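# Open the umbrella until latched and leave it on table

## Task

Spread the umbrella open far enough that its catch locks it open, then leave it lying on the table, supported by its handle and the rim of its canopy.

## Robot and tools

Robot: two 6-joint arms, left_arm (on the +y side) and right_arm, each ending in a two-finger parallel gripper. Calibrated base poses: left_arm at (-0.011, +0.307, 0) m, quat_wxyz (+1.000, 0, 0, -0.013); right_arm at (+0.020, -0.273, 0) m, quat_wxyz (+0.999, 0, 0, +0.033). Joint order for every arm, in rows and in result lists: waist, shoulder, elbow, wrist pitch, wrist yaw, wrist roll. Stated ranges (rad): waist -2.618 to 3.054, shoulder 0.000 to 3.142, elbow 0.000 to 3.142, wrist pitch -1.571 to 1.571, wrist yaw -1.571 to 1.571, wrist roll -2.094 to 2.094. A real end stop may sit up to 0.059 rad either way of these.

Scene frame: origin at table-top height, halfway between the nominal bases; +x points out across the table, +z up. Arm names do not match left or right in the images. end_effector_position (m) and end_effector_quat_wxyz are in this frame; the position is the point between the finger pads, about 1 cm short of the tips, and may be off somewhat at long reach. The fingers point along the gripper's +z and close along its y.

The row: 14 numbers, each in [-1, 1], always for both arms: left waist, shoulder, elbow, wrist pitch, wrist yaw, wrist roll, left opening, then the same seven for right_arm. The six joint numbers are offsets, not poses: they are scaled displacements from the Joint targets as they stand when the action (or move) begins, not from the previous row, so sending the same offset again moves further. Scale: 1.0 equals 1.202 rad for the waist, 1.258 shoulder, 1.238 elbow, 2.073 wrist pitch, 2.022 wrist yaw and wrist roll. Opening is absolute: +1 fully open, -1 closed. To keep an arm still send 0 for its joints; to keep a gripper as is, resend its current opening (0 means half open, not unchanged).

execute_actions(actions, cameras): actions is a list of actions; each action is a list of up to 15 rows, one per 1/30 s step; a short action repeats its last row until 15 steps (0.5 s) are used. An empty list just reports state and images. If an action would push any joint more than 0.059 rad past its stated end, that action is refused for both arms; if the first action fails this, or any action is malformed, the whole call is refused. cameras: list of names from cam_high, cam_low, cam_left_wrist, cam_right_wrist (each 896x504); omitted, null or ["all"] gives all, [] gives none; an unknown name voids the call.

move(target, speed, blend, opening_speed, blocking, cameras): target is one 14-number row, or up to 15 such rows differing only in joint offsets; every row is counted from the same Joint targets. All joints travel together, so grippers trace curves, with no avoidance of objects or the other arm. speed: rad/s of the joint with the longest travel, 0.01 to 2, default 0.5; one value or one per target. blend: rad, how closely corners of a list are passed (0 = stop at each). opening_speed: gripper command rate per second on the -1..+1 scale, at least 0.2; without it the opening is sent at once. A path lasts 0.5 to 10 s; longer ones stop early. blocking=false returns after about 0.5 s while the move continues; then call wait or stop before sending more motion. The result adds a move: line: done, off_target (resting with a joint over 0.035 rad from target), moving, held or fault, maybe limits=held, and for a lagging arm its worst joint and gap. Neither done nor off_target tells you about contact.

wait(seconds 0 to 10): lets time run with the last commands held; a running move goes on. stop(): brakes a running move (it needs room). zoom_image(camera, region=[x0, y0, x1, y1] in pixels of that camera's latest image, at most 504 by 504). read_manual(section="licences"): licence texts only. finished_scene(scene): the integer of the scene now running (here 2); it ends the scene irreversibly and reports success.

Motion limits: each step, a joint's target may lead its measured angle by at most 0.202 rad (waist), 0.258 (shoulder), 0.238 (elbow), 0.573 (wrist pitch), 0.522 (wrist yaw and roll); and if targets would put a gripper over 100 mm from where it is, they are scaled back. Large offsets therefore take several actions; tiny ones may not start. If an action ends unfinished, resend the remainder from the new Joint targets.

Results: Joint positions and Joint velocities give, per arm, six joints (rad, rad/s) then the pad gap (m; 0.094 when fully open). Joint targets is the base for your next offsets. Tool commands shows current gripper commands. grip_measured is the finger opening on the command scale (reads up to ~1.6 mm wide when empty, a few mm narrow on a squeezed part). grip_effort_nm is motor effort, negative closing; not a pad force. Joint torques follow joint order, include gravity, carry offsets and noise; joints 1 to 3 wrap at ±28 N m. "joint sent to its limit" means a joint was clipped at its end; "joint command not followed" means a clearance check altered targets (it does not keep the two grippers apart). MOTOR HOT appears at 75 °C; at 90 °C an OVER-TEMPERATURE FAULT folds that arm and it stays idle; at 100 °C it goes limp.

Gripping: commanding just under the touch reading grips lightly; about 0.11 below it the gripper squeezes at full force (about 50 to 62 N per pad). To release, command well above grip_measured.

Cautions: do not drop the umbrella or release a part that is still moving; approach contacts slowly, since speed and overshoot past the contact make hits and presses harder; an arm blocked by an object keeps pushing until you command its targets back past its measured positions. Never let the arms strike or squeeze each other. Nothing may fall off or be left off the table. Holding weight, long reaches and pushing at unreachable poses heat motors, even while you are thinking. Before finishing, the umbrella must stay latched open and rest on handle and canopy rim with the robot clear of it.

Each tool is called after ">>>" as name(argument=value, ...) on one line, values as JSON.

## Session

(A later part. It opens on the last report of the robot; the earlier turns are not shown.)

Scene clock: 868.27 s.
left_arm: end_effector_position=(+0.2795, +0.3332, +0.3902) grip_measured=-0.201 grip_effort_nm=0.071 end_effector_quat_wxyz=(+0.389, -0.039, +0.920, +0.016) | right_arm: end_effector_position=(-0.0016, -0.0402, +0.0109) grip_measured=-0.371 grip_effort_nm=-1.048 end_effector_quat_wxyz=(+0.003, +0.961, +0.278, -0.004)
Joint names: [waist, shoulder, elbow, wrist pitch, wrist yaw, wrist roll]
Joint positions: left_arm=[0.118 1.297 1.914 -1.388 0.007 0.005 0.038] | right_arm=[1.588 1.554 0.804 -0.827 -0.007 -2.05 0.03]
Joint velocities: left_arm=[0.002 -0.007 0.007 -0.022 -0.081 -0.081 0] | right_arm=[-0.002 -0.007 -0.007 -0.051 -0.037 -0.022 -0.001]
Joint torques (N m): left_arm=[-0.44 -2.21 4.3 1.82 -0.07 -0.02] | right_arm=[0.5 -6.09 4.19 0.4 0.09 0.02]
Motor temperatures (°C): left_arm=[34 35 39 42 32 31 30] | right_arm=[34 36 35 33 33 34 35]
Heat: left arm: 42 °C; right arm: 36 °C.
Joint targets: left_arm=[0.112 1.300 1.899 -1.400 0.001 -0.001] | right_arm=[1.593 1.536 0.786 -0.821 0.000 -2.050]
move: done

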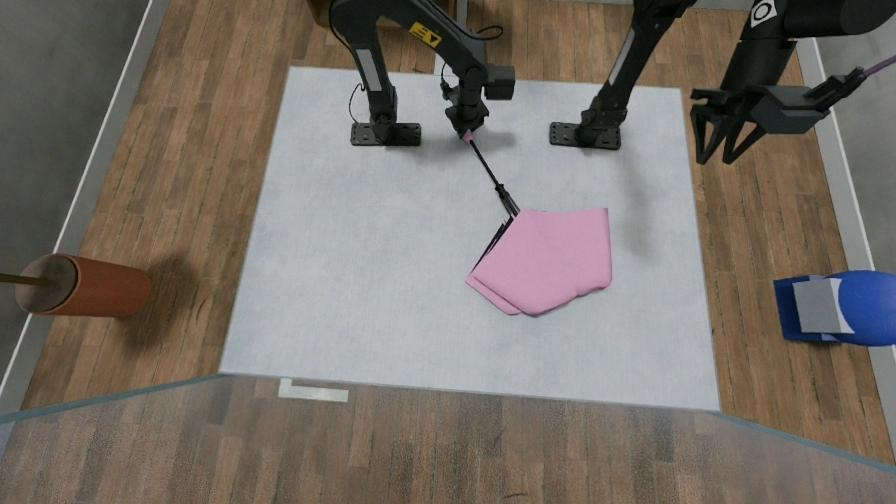

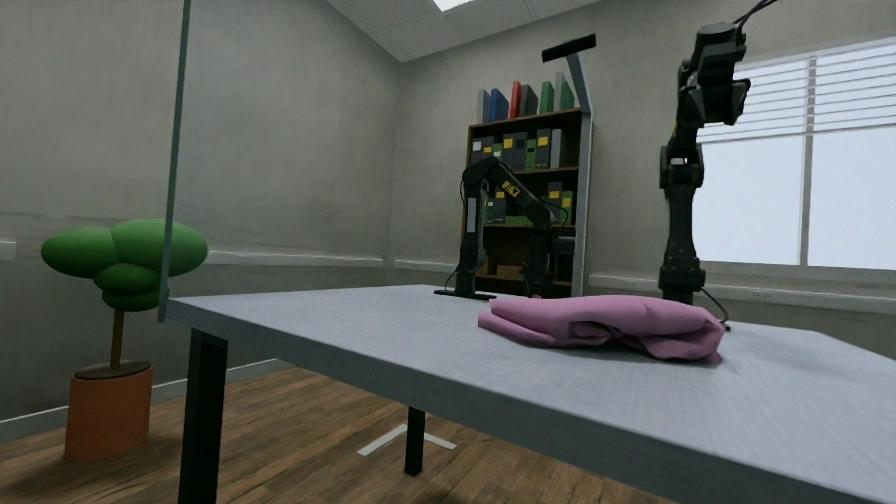

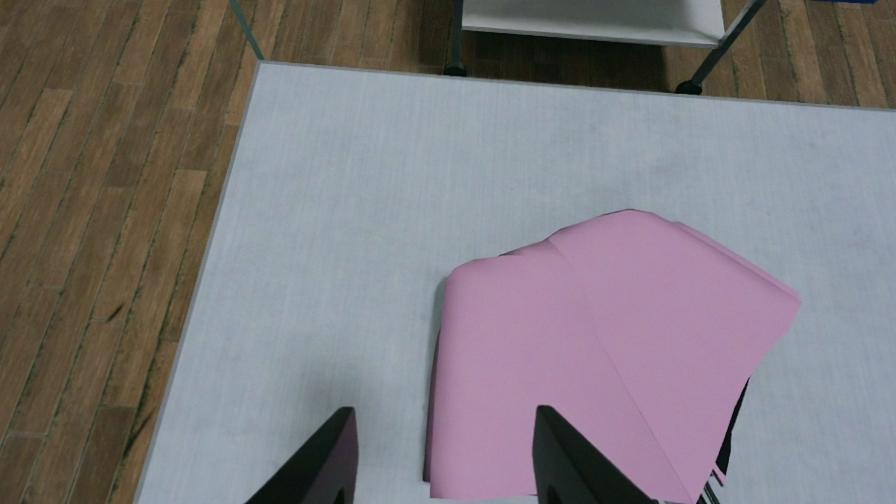

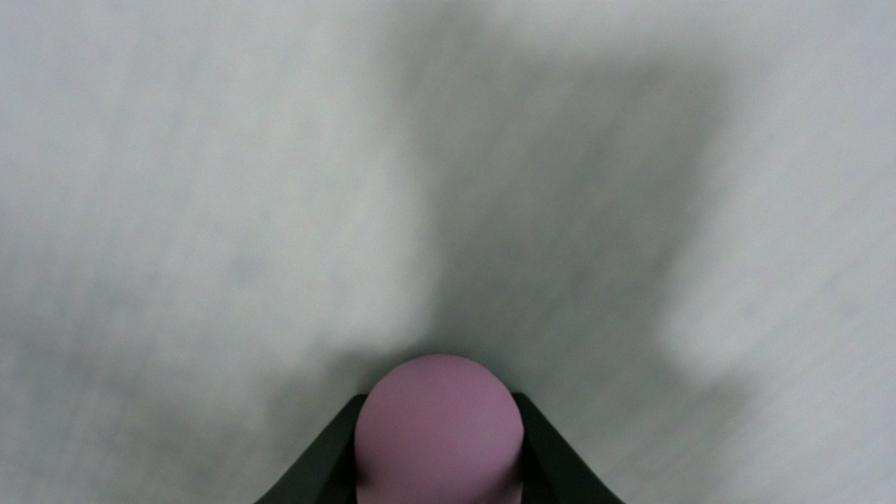

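>>> move(target=[[-0.8667,0,0,0,0,0.806,0.2,0,0,0,0,0,0,-0.45],[-0.8667,0.3056,-0.4718,0.0959,0,0.806,0.2,0,0,0,0,0,0,-0.45]], speed=[0.9,0.6], blend=0.05)

Scene clock: 931.73 s.
left_arm: end_effector_position=(+0.1658, +0.0619, +0.1035) grip_measured=+0.199 grip_effort_nm=0.051 end_effector_quat_wxyz=(+0.005, +0.960, +0.280, +0.003) | right_arm: end_effector_position=(-0.0016, -0.0402, +0.0109) grip_measured=-0.371 grip_effort_nm=-1.057 end_effector_quat_wxyz=(+0.003, +0.961, +0.278, -0.004)
Joint names: [waist, shoulder, elbow, wrist pitch, wrist yaw, wrist roll]
Joint positions: left_arm=[-0.924 1.68 1.324 -1.204 -0.003 1.625 0.056] | right_arm=[1.588 1.554 0.804 -0.827 -0.007 -2.05 0.03]
Joint velocities: left_arm=[0.007 -0.007 -0.002 0.007 0.007 -0.022 0] | right_arm=[-0.007 0.002 -0.002 0.095 0.022 -0.037 0]
Joint torques (N m): left_arm=[-0.47 -6 5.61 0.52 0.02 0.1] | right_arm=[0.51 -6.15 4.16 0.41 0.08 0.02]
Motor temperatures (°C): left_arm=[34 35 39 42 32 31 30] | right_arm=[34 36 35 33 33 34 36]
Heat: left arm: 42 °C; right arm: 36 °C.
Joint targets: left_arm=[-0.930 1.684 1.315 -1.202 0.001 1.629] | right_arm=[1.593 1.536 0.786 -0.821 0.000 -2.050]
move: done

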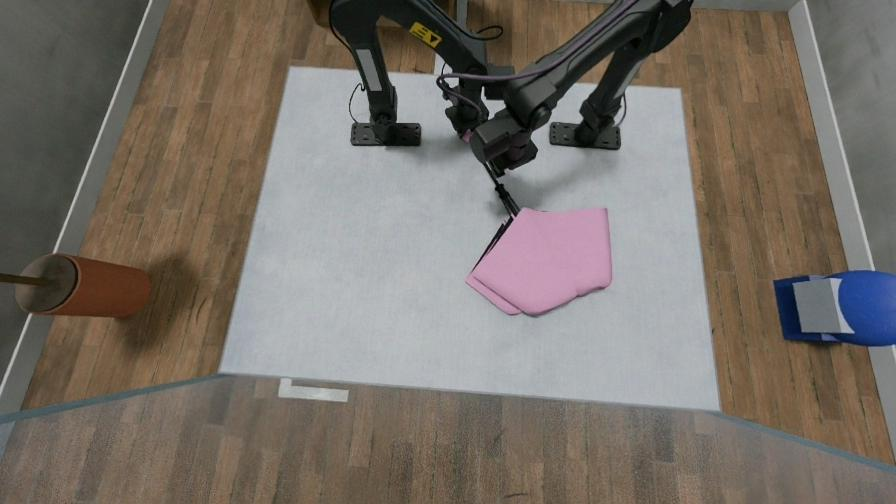

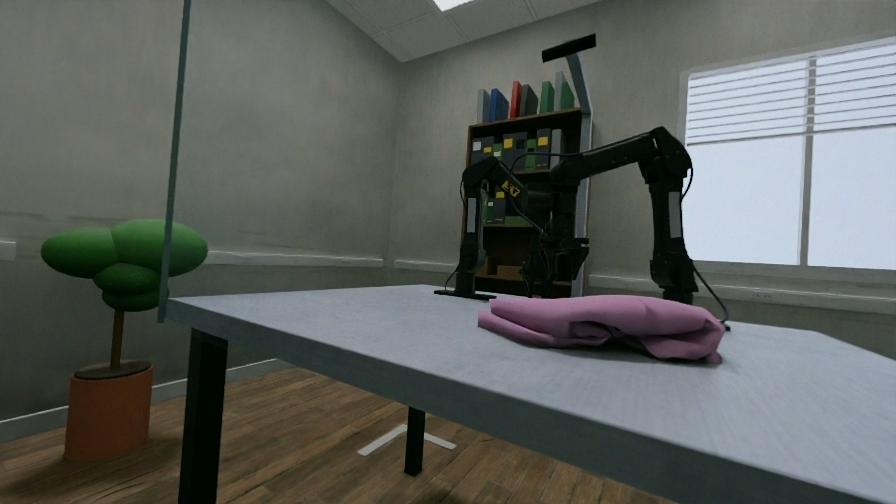

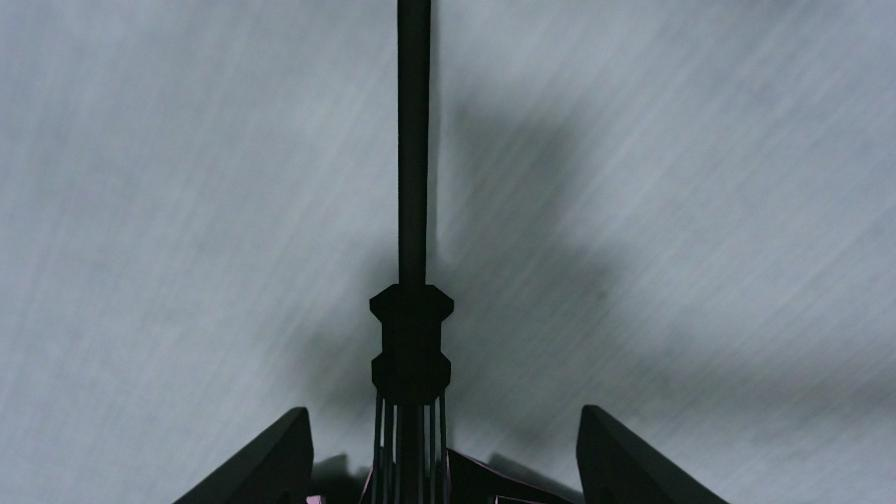

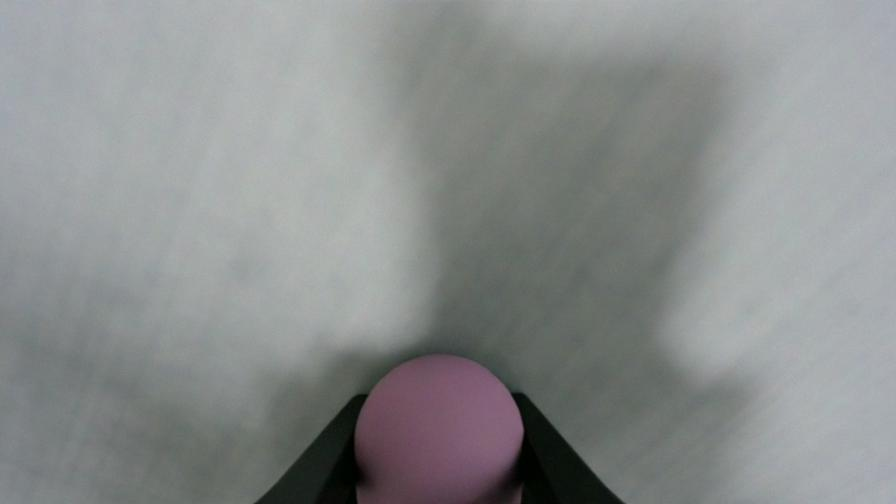

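>>> zoom_image(camera="cam_left_wrist", region=[300, 240, 580, 500])

Scaled by 1.800 from the camera's 896x504 image, which has a finer 1280x720 frame.

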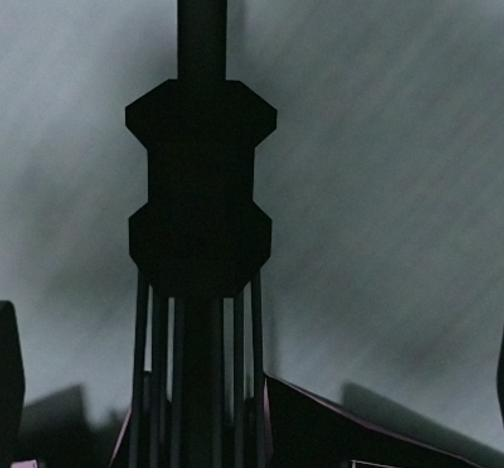

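>>> move(target=[[-0.0295,0.077,-0.1002,0.1067,0,0,0.2,0,0,0,0,0,0,-0.45]], speed=0.3)

Scene clock: 952.43 s.
left_arm: end_effector_position=(+0.1660, +0.0428, +0.0500) grip_measured=+0.199 grip_effort_nm=0.051 end_effector_quat_wxyz=(+0.013, +0.965, +0.263, +0.006) | right_arm: end_effector_position=(-0.0016, -0.0402, +0.0109) grip_measured=-0.372 grip_effort_nm=-1.057 end_effector_quat_wxyz=(+0.003, +0.961, +0.278, -0.004)
Joint names: [waist, shoulder, elbow, wrist pitch, wrist yaw, wrist roll]
Joint positions: left_arm=[-0.958 1.766 1.206 -0.982 -0.003 1.625 0.056] | right_arm=[1.588 1.554 0.804 -0.827 -0.007 -2.05 0.03]
Joint velocities: left_arm=[-0.012 -0.012 0.007 -0.037 -0.037 -0.066 0.001] | right_arm=[-0.017 0.002 0.002 0.022 -0.037 -0.022 0]
Joint torques (N m): left_arm=[-0.54 -5.72 4.93 0.56 0.02 0.1] | right_arm=[0.57 -6.11 4.22 0.41 0.08 0.01]
Motor temperatures (°C): left_arm=[34 36 39 40 32 31 30] | right_arm=[34 36 35 33 33 34 37]
Heat: left arm: 40 °C; right arm: 37 °C.
Joint targets: left_arm=[-0.965 1.781 1.191 -0.980 0.001 1.629] | right_arm=[1.593 1.536 0.786 -0.821 0.000 -2.050]
move: done

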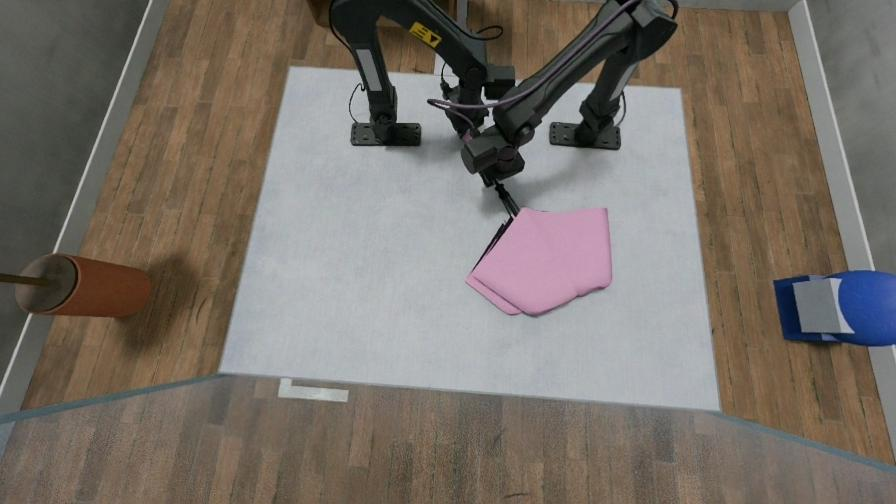

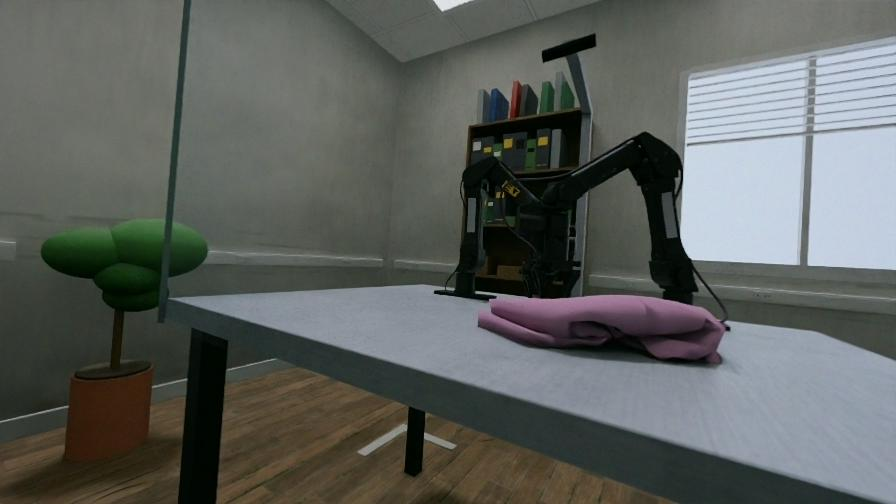

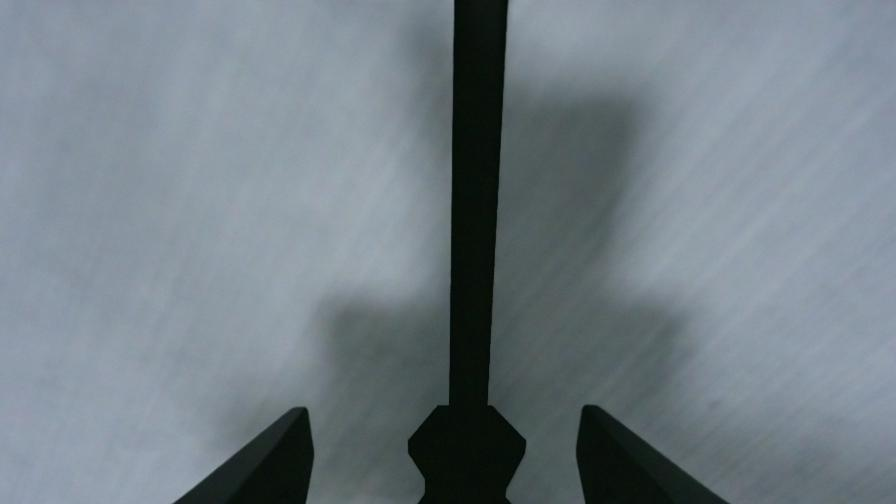

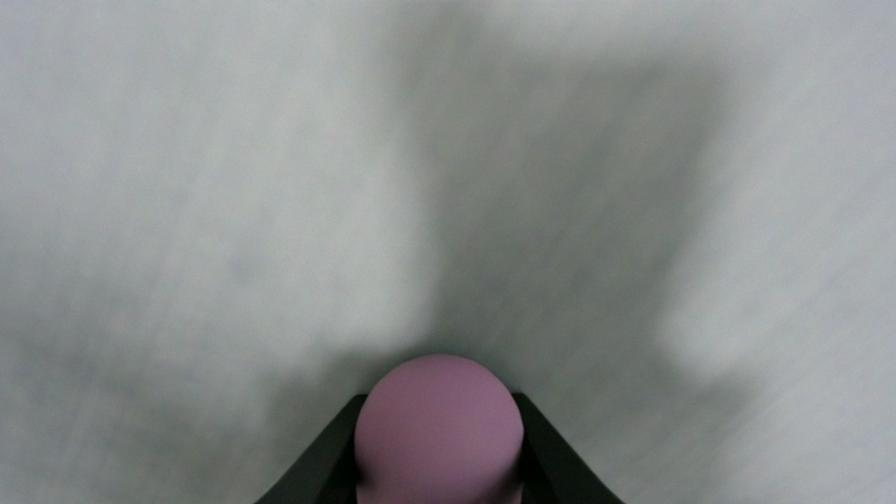

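>>> zoom_image(camera="cam_left_wrist", region=[380, 360, 560, 504])

Scaled by 2.800 from the camera's 896x504 image, which has a finer 1280x720 frame.

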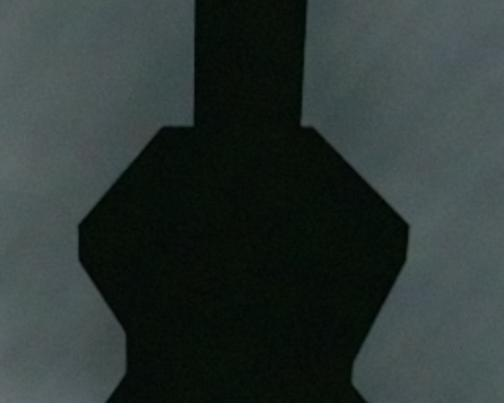

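>>> move(target=[[-0.0257,0.0156,-0.0741,0.0533,0,-0.0109,0.2,0,0,0,0,0,0,-0.45]], speed=0.2, cameras=["cam_left_wrist"])

Scene clock: 980.80 s.
left_arm: end_effector_position=(+0.1550, +0.0418, +0.0234) grip_measured=+0.199 grip_effort_nm=0.051 end_effector_quat_wxyz=(+0.014, +0.967, +0.253, +0.006) | right_arm: end_effector_position=(-0.0016, -0.0402, +0.0109) grip_measured=-0.372 grip_effort_nm=-1.053 end_effector_quat_wxyz=(+0.003, +0.961, +0.278, -0.004)
Joint names: [waist, shoulder, elbow, wrist pitch, wrist yaw, wrist roll]
Joint positions: left_arm=[-0.99 1.784 1.115 -0.872 -0.003 1.614 0.056] | right_arm=[1.588 1.554 0.804 -0.827 -0.007 -2.05 0.03]
Joint velocities: left_arm=[-0.007 0.012 0.007 -0.066 -0.051 -0.007 0.001] | right_arm=[0.022 -0.002 0.002 -0.007 -0.066 0.007 -0.001]
Joint torques (N m): left_arm=[-0.51 -5.53 4.64 0.55 0.02 -0.03] | right_arm=[0.5 -6.13 4.19 0.41 0.07 0.01]
Motor temperatures (°C): left_arm=[34 36 39 39 32 31 30] | right_arm=[34 36 34 33 33 34 37]
Heat: left arm: 39 °C; right arm: 37 °C.
Joint targets: left_arm=[-0.996 1.801 1.099 -0.870 0.001 1.607] | right_arm=[1.593 1.536 0.786 -0.821 0.000 -2.050]
move: done
Images, in order (width x height): cam_left_wrist 896x504.

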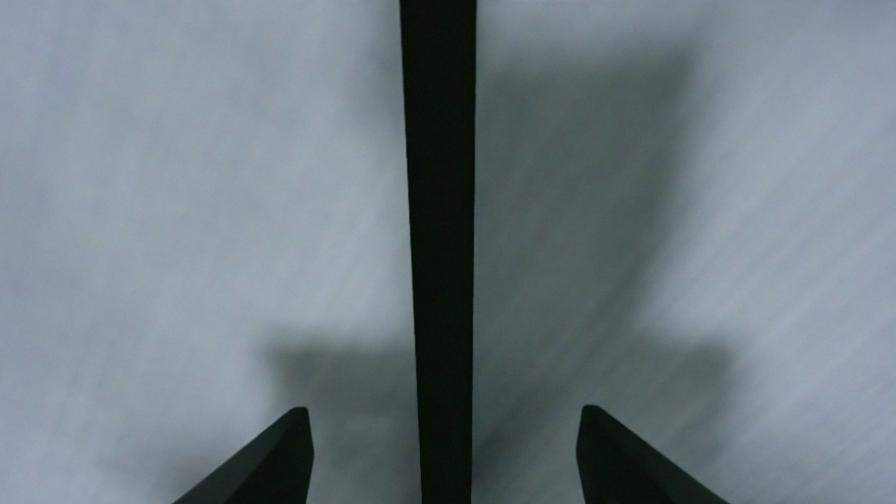

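>>> move(target=[[0,0,0,0,0,0,-0.72,0,0,0,0,0,0,-0.45]], opening_speed=0.6, cameras=["cam_left_wrist","cam_high"])

Scene clock: 984.97 s.
left_arm: end_effector_position=(+0.1551, +0.0416, +0.0235) grip_measured=-0.719 grip_effort_nm=-0.085 end_effector_quat_wxyz=(+0.014, +0.967, +0.254, +0.006) | right_arm: end_effector_position=(-0.0016, -0.0402, +0.0109) grip_measured=-0.372 grip_effort_nm=-1.057 end_effector_quat_wxyz=(+0.003, +0.961, +0.278, -0.004)
Joint names: [waist, shoulder, elbow, wrist pitch, wrist yaw, wrist roll]
Joint positions: left_arm=[-0.99 1.784 1.115 -0.871 -0.003 1.613 0.013] | right_arm=[1.588 1.554 0.804 -0.827 -0.007 -2.05 0.03]
Joint velocities: left_arm=[-0.012 0.002 -0.002 -0.051 0.022 -0.022 -0.001] | right_arm=[-0.002 0.007 -0.007 0.007 -0.022 -0.007 0]
Joint torques (N m): left_arm=[-0.53 -5.56 4.64 0.56 0.03 -0.02] | right_arm=[0.5 -6.11 4.16 0.41 0.08 0]
Motor temperatures (°C): left_arm=[34 36 38 39 32 31 30] | right_arm=[34 36 34 32 33 34 37]
Heat: left arm: 39 °C; right arm: 37 °C.
Joint targets: left_arm=[-0.996 1.801 1.099 -0.870 0.001 1.607] | right_arm=[1.593 1.536 0.786 -0.821 0.000 -2.050]
move: done
Images, in order (width x height): cam_high 896x504, cam_left_wrist 896x504.

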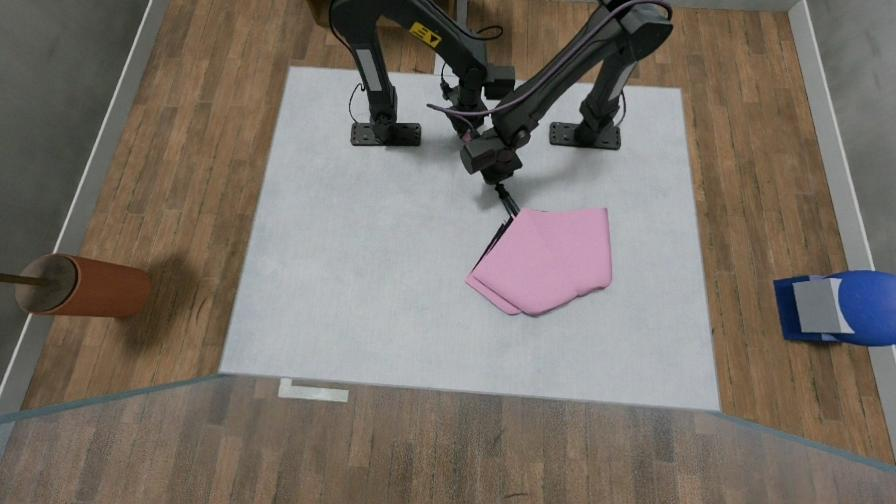

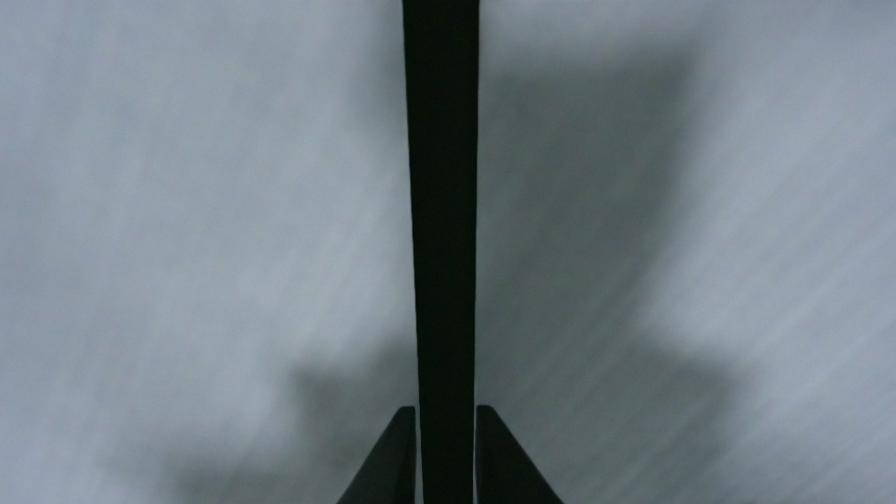

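>>> move(target=[[0.0399,0.0011,0.0056,-0.0021,0,0.0183,-0.72,0,0,0,0,0,0,-0.45]], speed=0.1)

Scene clock: 1007.47 s.
left_arm: end_effector_position=(+0.1633, +0.0469, +0.0235) grip_measured=-0.719 grip_effort_nm=-0.081 end_effector_quat_wxyz=(+0.015, +0.966, +0.258, +0.005) | right_arm: end_effector_position=(-0.0014, -0.0402, +0.0109) grip_measured=-0.372 grip_effort_nm=-1.062 end_effector_quat_wxyz=(+0.003, +0.961, +0.278, -0.004)
Joint names: [waist, shoulder, elbow, wrist pitch, wrist yaw, wrist roll]
Joint positions: left_arm=[-0.957 1.784 1.115 -0.871 0 1.637 0.013] | right_arm=[1.588 1.554 0.804 -0.827 -0.006 -2.05 0.03]
Joint velocities: left_arm=[-0.012 -0.007 0.007 -0.051 -0.007 -0.022 0] | right_arm=[0.007 0.002 0.012 -0.007 0.037 0.066 0.001]
Joint torques (N m): left_arm=[0.79 -5.45 5.2 0.51 -0.01 0.11] | right_arm=[0.51 -6.13 4.15 0.42 0.07 0.01]
Motor temperatures (°C): left_arm=[34 36 38 38 32 31 30] | right_arm=[34 36 34 32 33 34 37]
Heat: left arm: 38 °C; right arm: 37 °C.
Joint targets: left_arm=[-0.948 1.802 1.106 -0.874 0.001 1.644] | right_arm=[1.593 1.536 0.786 -0.821 0.000 -2.050]
move: done

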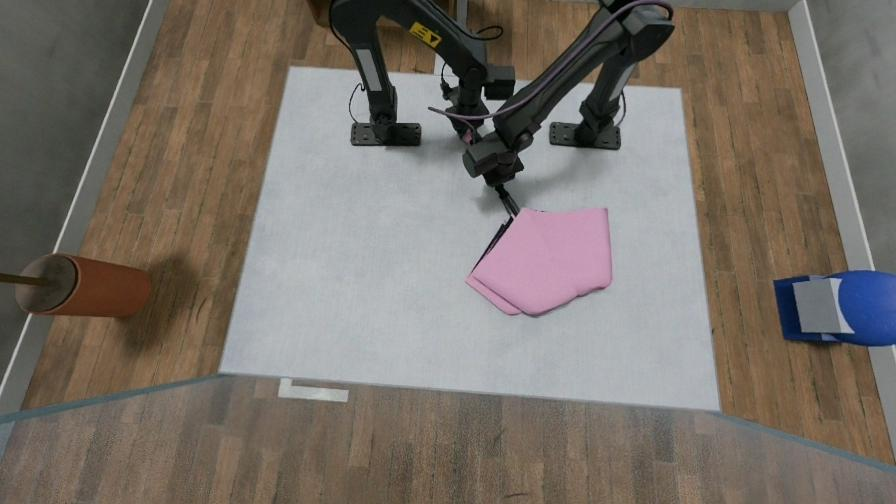

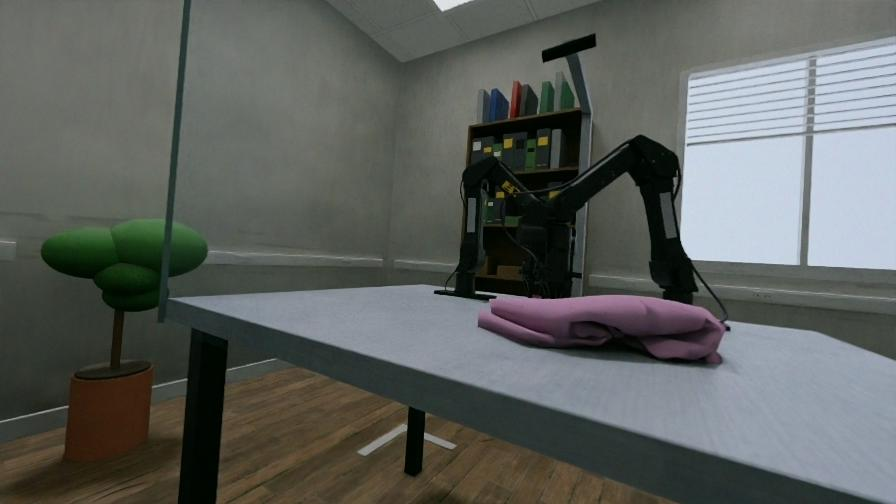

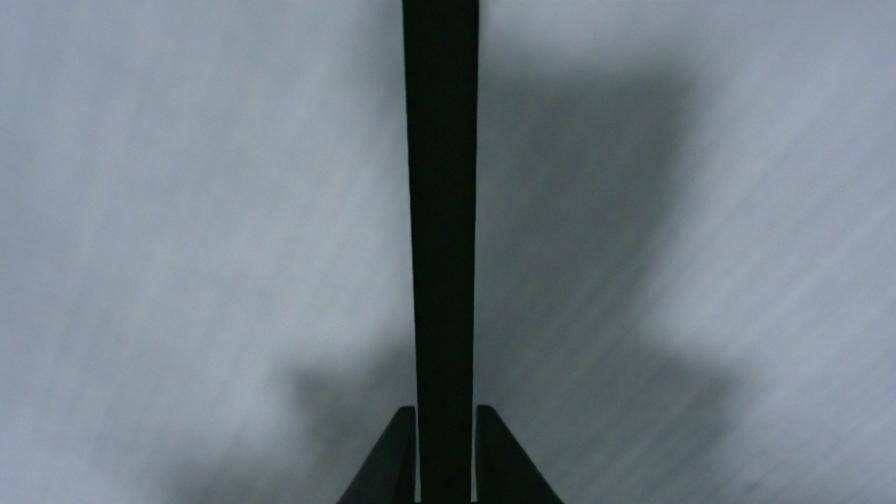

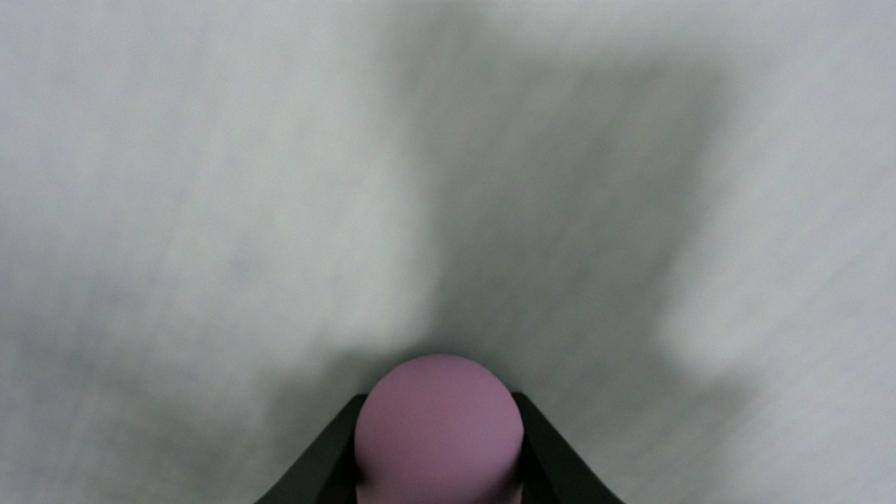

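>>> move(target=[[0.0454,-0.0176,0.0265,-0.0269,0,0.026,-0.72,0,0,0,0,0,0,-0.45]], speed=0.1)

Scene clock: 1014.70 s.
left_arm: end_effector_position=(+0.1659, +0.0534, +0.0242) grip_measured=-0.719 grip_effort_nm=-0.090 end_effector_quat_wxyz=(+0.014, +0.968, +0.252, -0.017) | right_arm: end_effector_position=(+0.0009, -0.0348, +0.0109) grip_measured=-0.372 grip_effort_nm=-1.062 end_effector_quat_wxyz=(-0.006, +0.961, +0.278, +0.006)
Joint names: [waist, shoulder, elbow, wrist pitch, wrist yaw, wrist roll]
Joint positions: left_arm=[-0.915 1.784 1.118 -0.892 0.041 1.692 0.013] | right_arm=[1.588 1.554 0.804 -0.806 0.009 -2.05 0.03]
Joint velocities: left_arm=[-0.007 -0.012 0.012 -0.051 -0.007 -0.007 0] | right_arm=[0.022 -0.012 -0.007 -0.022 -0.051 -0.066 -0.001]
Joint torques (N m): left_arm=[1.84 -7.01 7.51 0.12 -0.38 0.08] | right_arm=[0.5 -6.17 4.22 0.26 -0.1 0.02]
Motor temperatures (°C): left_arm=[34 36 38 38 32 31 30] | right_arm=[34 36 34 32 33 34 37]
Heat: left arm: 38 °C; right arm: 37 °C.
Joint targets: left_arm=[-0.894 1.780 1.139 -0.930 0.001 1.697] | right_arm=[1.593 1.536 0.786 -0.821 -0.001 -2.050]
move: off_target (left_arm); left_arm: the wrist yaw is farthest, 0.040 rad from its target

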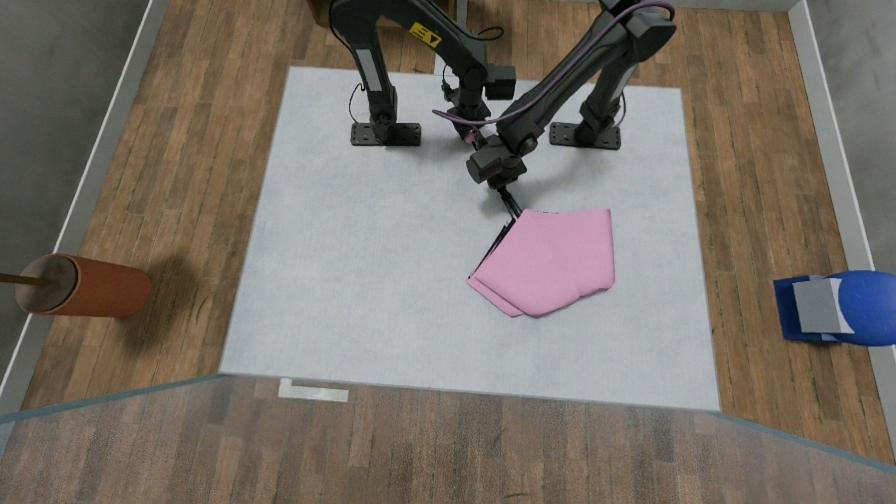

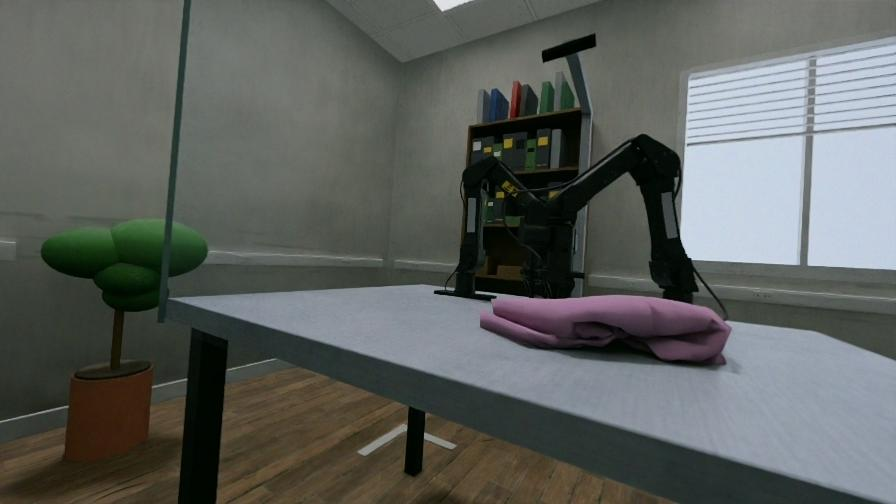

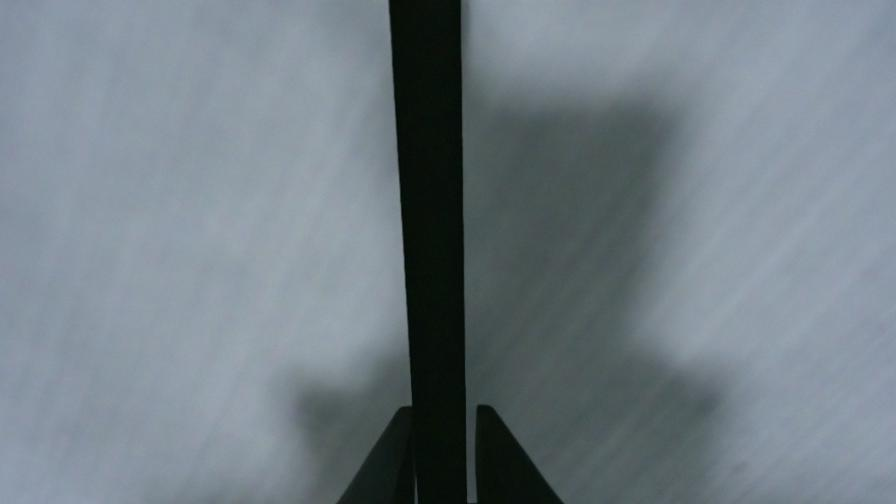

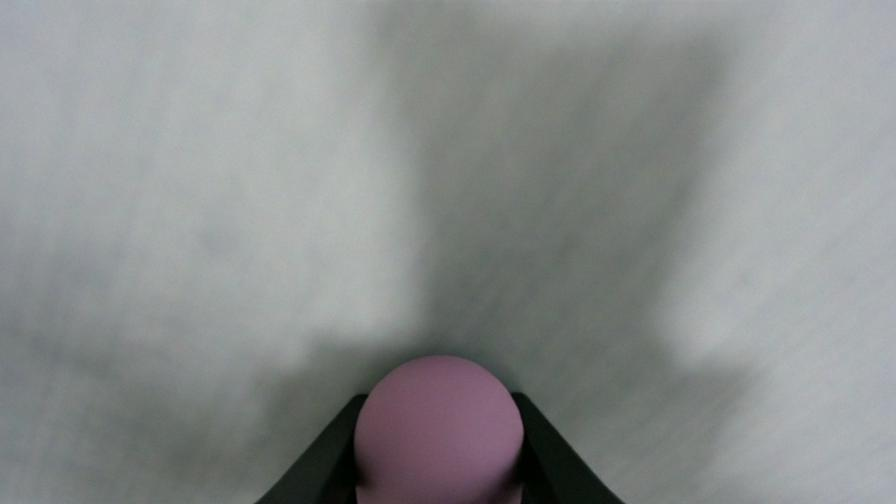

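>>> move(target=[[0.0241,-0.005,0.0257,-0.0128,-0.0432,0.0053,-0.72,0,0,0,0,0,0,-0.45]], speed=0.1)

Scene clock: 1025.90 s.
left_arm: end_effector_position=(+0.1721, +0.0610, +0.0304) grip_measured=-0.719 grip_effort_nm=-0.076 end_effector_quat_wxyz=(+0.000, +0.967, +0.255, -0.009) | right_arm: end_effector_position=(+0.0042, -0.0291, +0.0111) grip_measured=-0.372 grip_effort_nm=-1.067 end_effector_quat_wxyz=(-0.015, +0.960, +0.277, +0.018)
Joint names: [waist, shoulder, elbow, wrist pitch, wrist yaw, wrist roll]
Joint positions: left_arm=[-0.897 1.784 1.146 -0.94 0.017 1.703 0.013] | right_arm=[1.588 1.554 0.804 -0.784 0.03 -2.05 0.03]
Joint velocities: left_arm=[-0.007 -0.017 0.017 -0.081 -0.007 -0.037 -0.001] | right_arm=[0.007 -0.037 -0.007 -0.022 -0.037 0.007 -0.001]
Joint torques (N m): left_arm=[2.89 -7.49 7.99 0.3 -1.01 0.08] | right_arm=[0.53 -6.19 4.29 0.1 -0.32 0.01]
Motor temperatures (°C): left_arm=[34 36 39 38 32 31 30] | right_arm=[34 36 34 32 33 34 37]
Heat: left arm: 39 °C; right arm: 37 °C.
Joint targets: left_arm=[-0.865 1.774 1.171 -0.957 -0.086 1.708] | right_arm=[1.593 1.536 0.786 -0.821 -0.001 -2.050]
move: off_target (left_arm, right_arm); left_arm: the wrist yaw is farthest, 0.104 rad from its target; right_arm: the wrist pitch is farthest, 0.037 rad from its target

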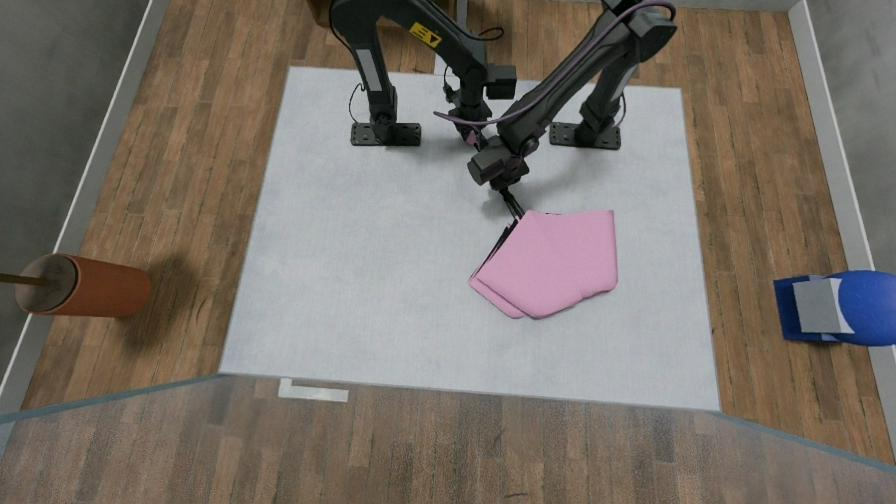

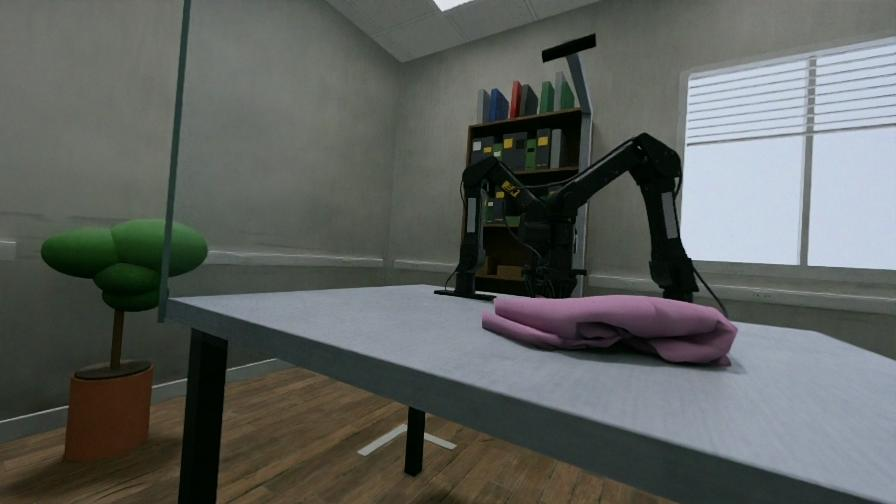

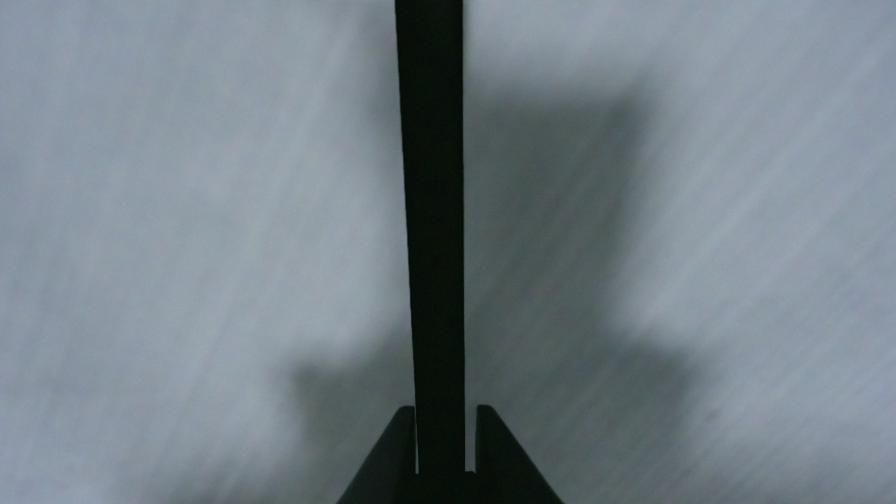

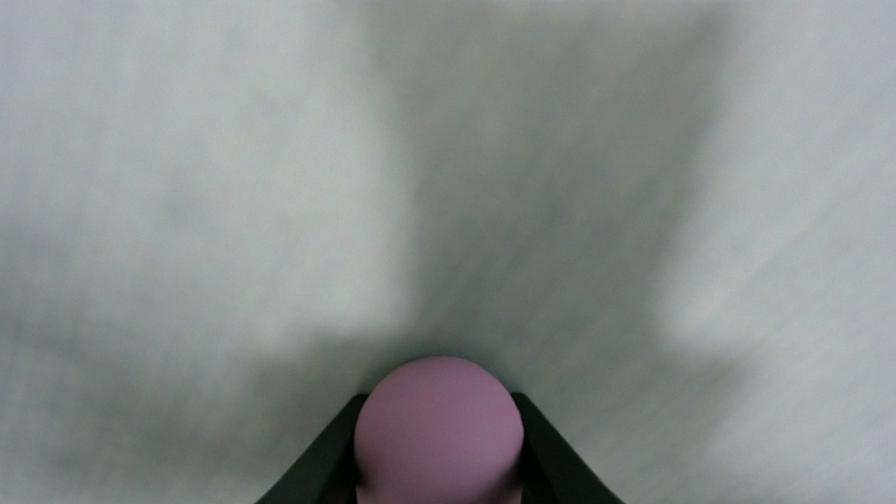

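>>> execute_actions(actions=[])

Scene clock: 1036.97 s.
left_arm: end_effector_position=(+0.1722, +0.0611, +0.0305) grip_measured=-0.719 grip_effort_nm=-0.081 end_effector_quat_wxyz=(-0.001, +0.967, +0.255, -0.009) | right_arm: end_effector_position=(+0.0043, -0.0289, +0.0111) grip_measured=-0.372 grip_effort_nm=-1.057 end_effector_quat_wxyz=(-0.015, +0.960, +0.277, +0.019)
Joint names: [waist, shoulder, elbow, wrist pitch, wrist yaw, wrist roll]
Joint positions: left_arm=[-0.897 1.784 1.146 -0.941 0.016 1.703 0.013] | right_arm=[1.588 1.554 0.804 -0.783 0.031 -2.05 0.03]
Joint velocities: left_arm=[-0.007 -0.007 0.002 -0.007 0.022 0.037 0] | right_arm=[0.007 0.012 0.012 -0.022 0.007 0.022 -0.001]
Joint torques (N m): left_arm=[2.89 -7.51 7.91 0.3 -1.01 0.1] | right_arm=[0.5 -6.16 4.29 0.09 -0.32 0.01]
Motor temperatures (°C): left_arm=[34 36 40 37 32 31 30] | right_arm=[34 36 34 32 33 34 37]
Heat: left arm: 40 °C; right arm: 37 °C.
Joint targets: left_arm=[-0.865 1.774 1.171 -0.957 -0.086 1.707] | right_arm=[1.593 1.536 0.786 -0.821 0.000 -2.050]
Tool commands: left_gripper/opening=-0.72 right_gripper/opening=-0.45

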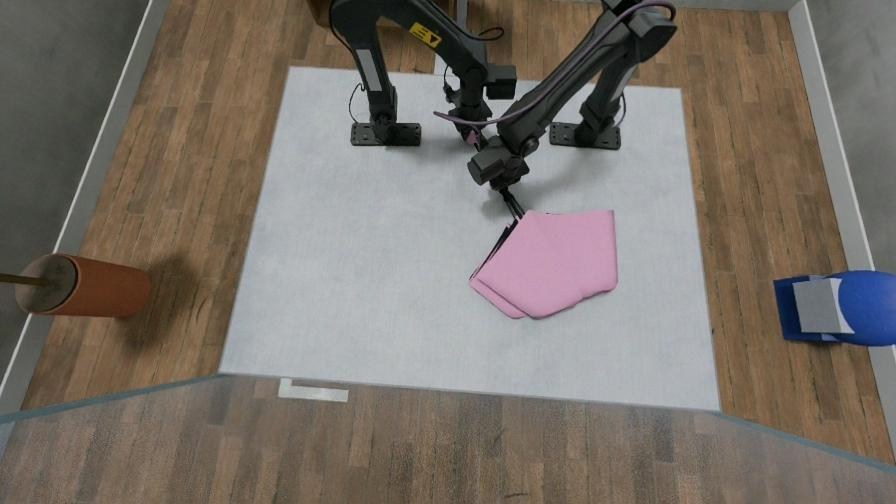

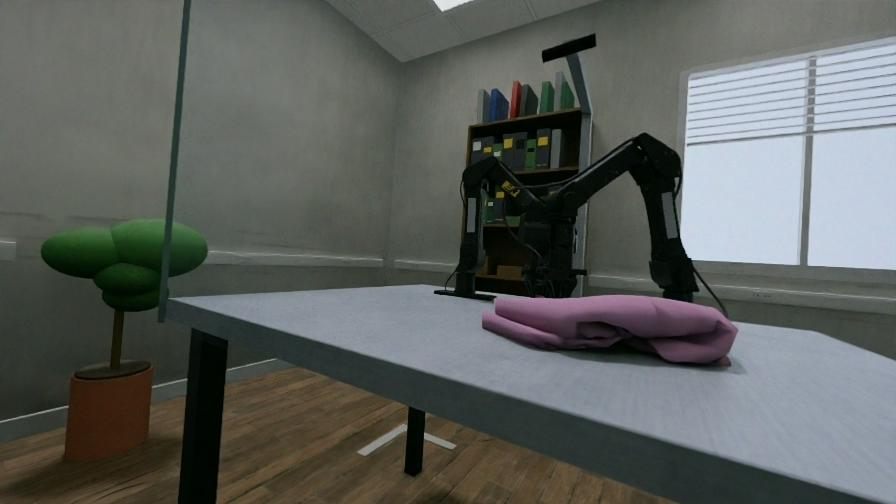

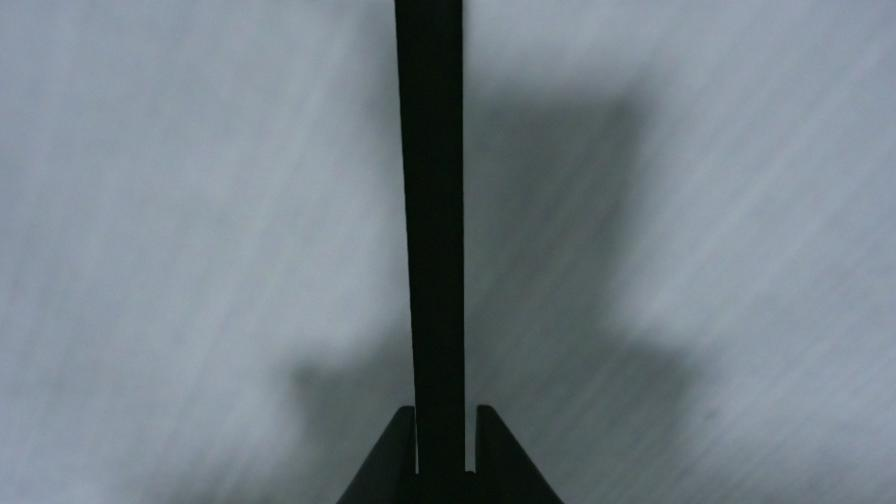

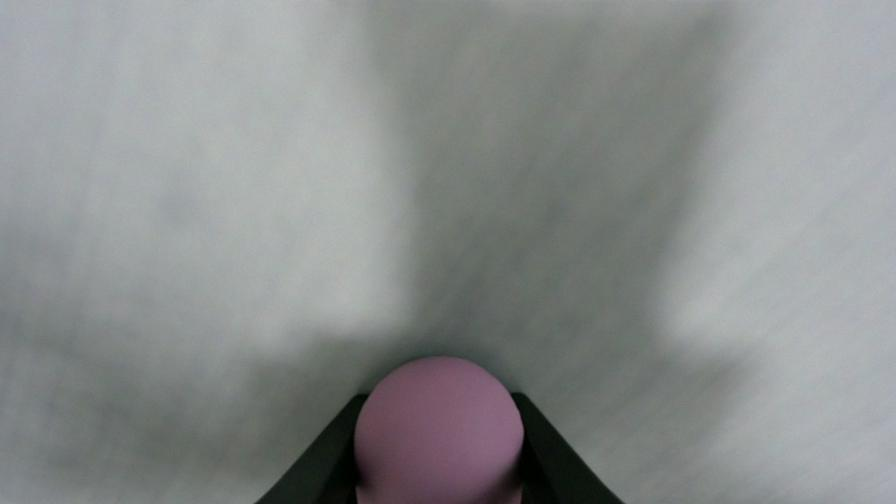

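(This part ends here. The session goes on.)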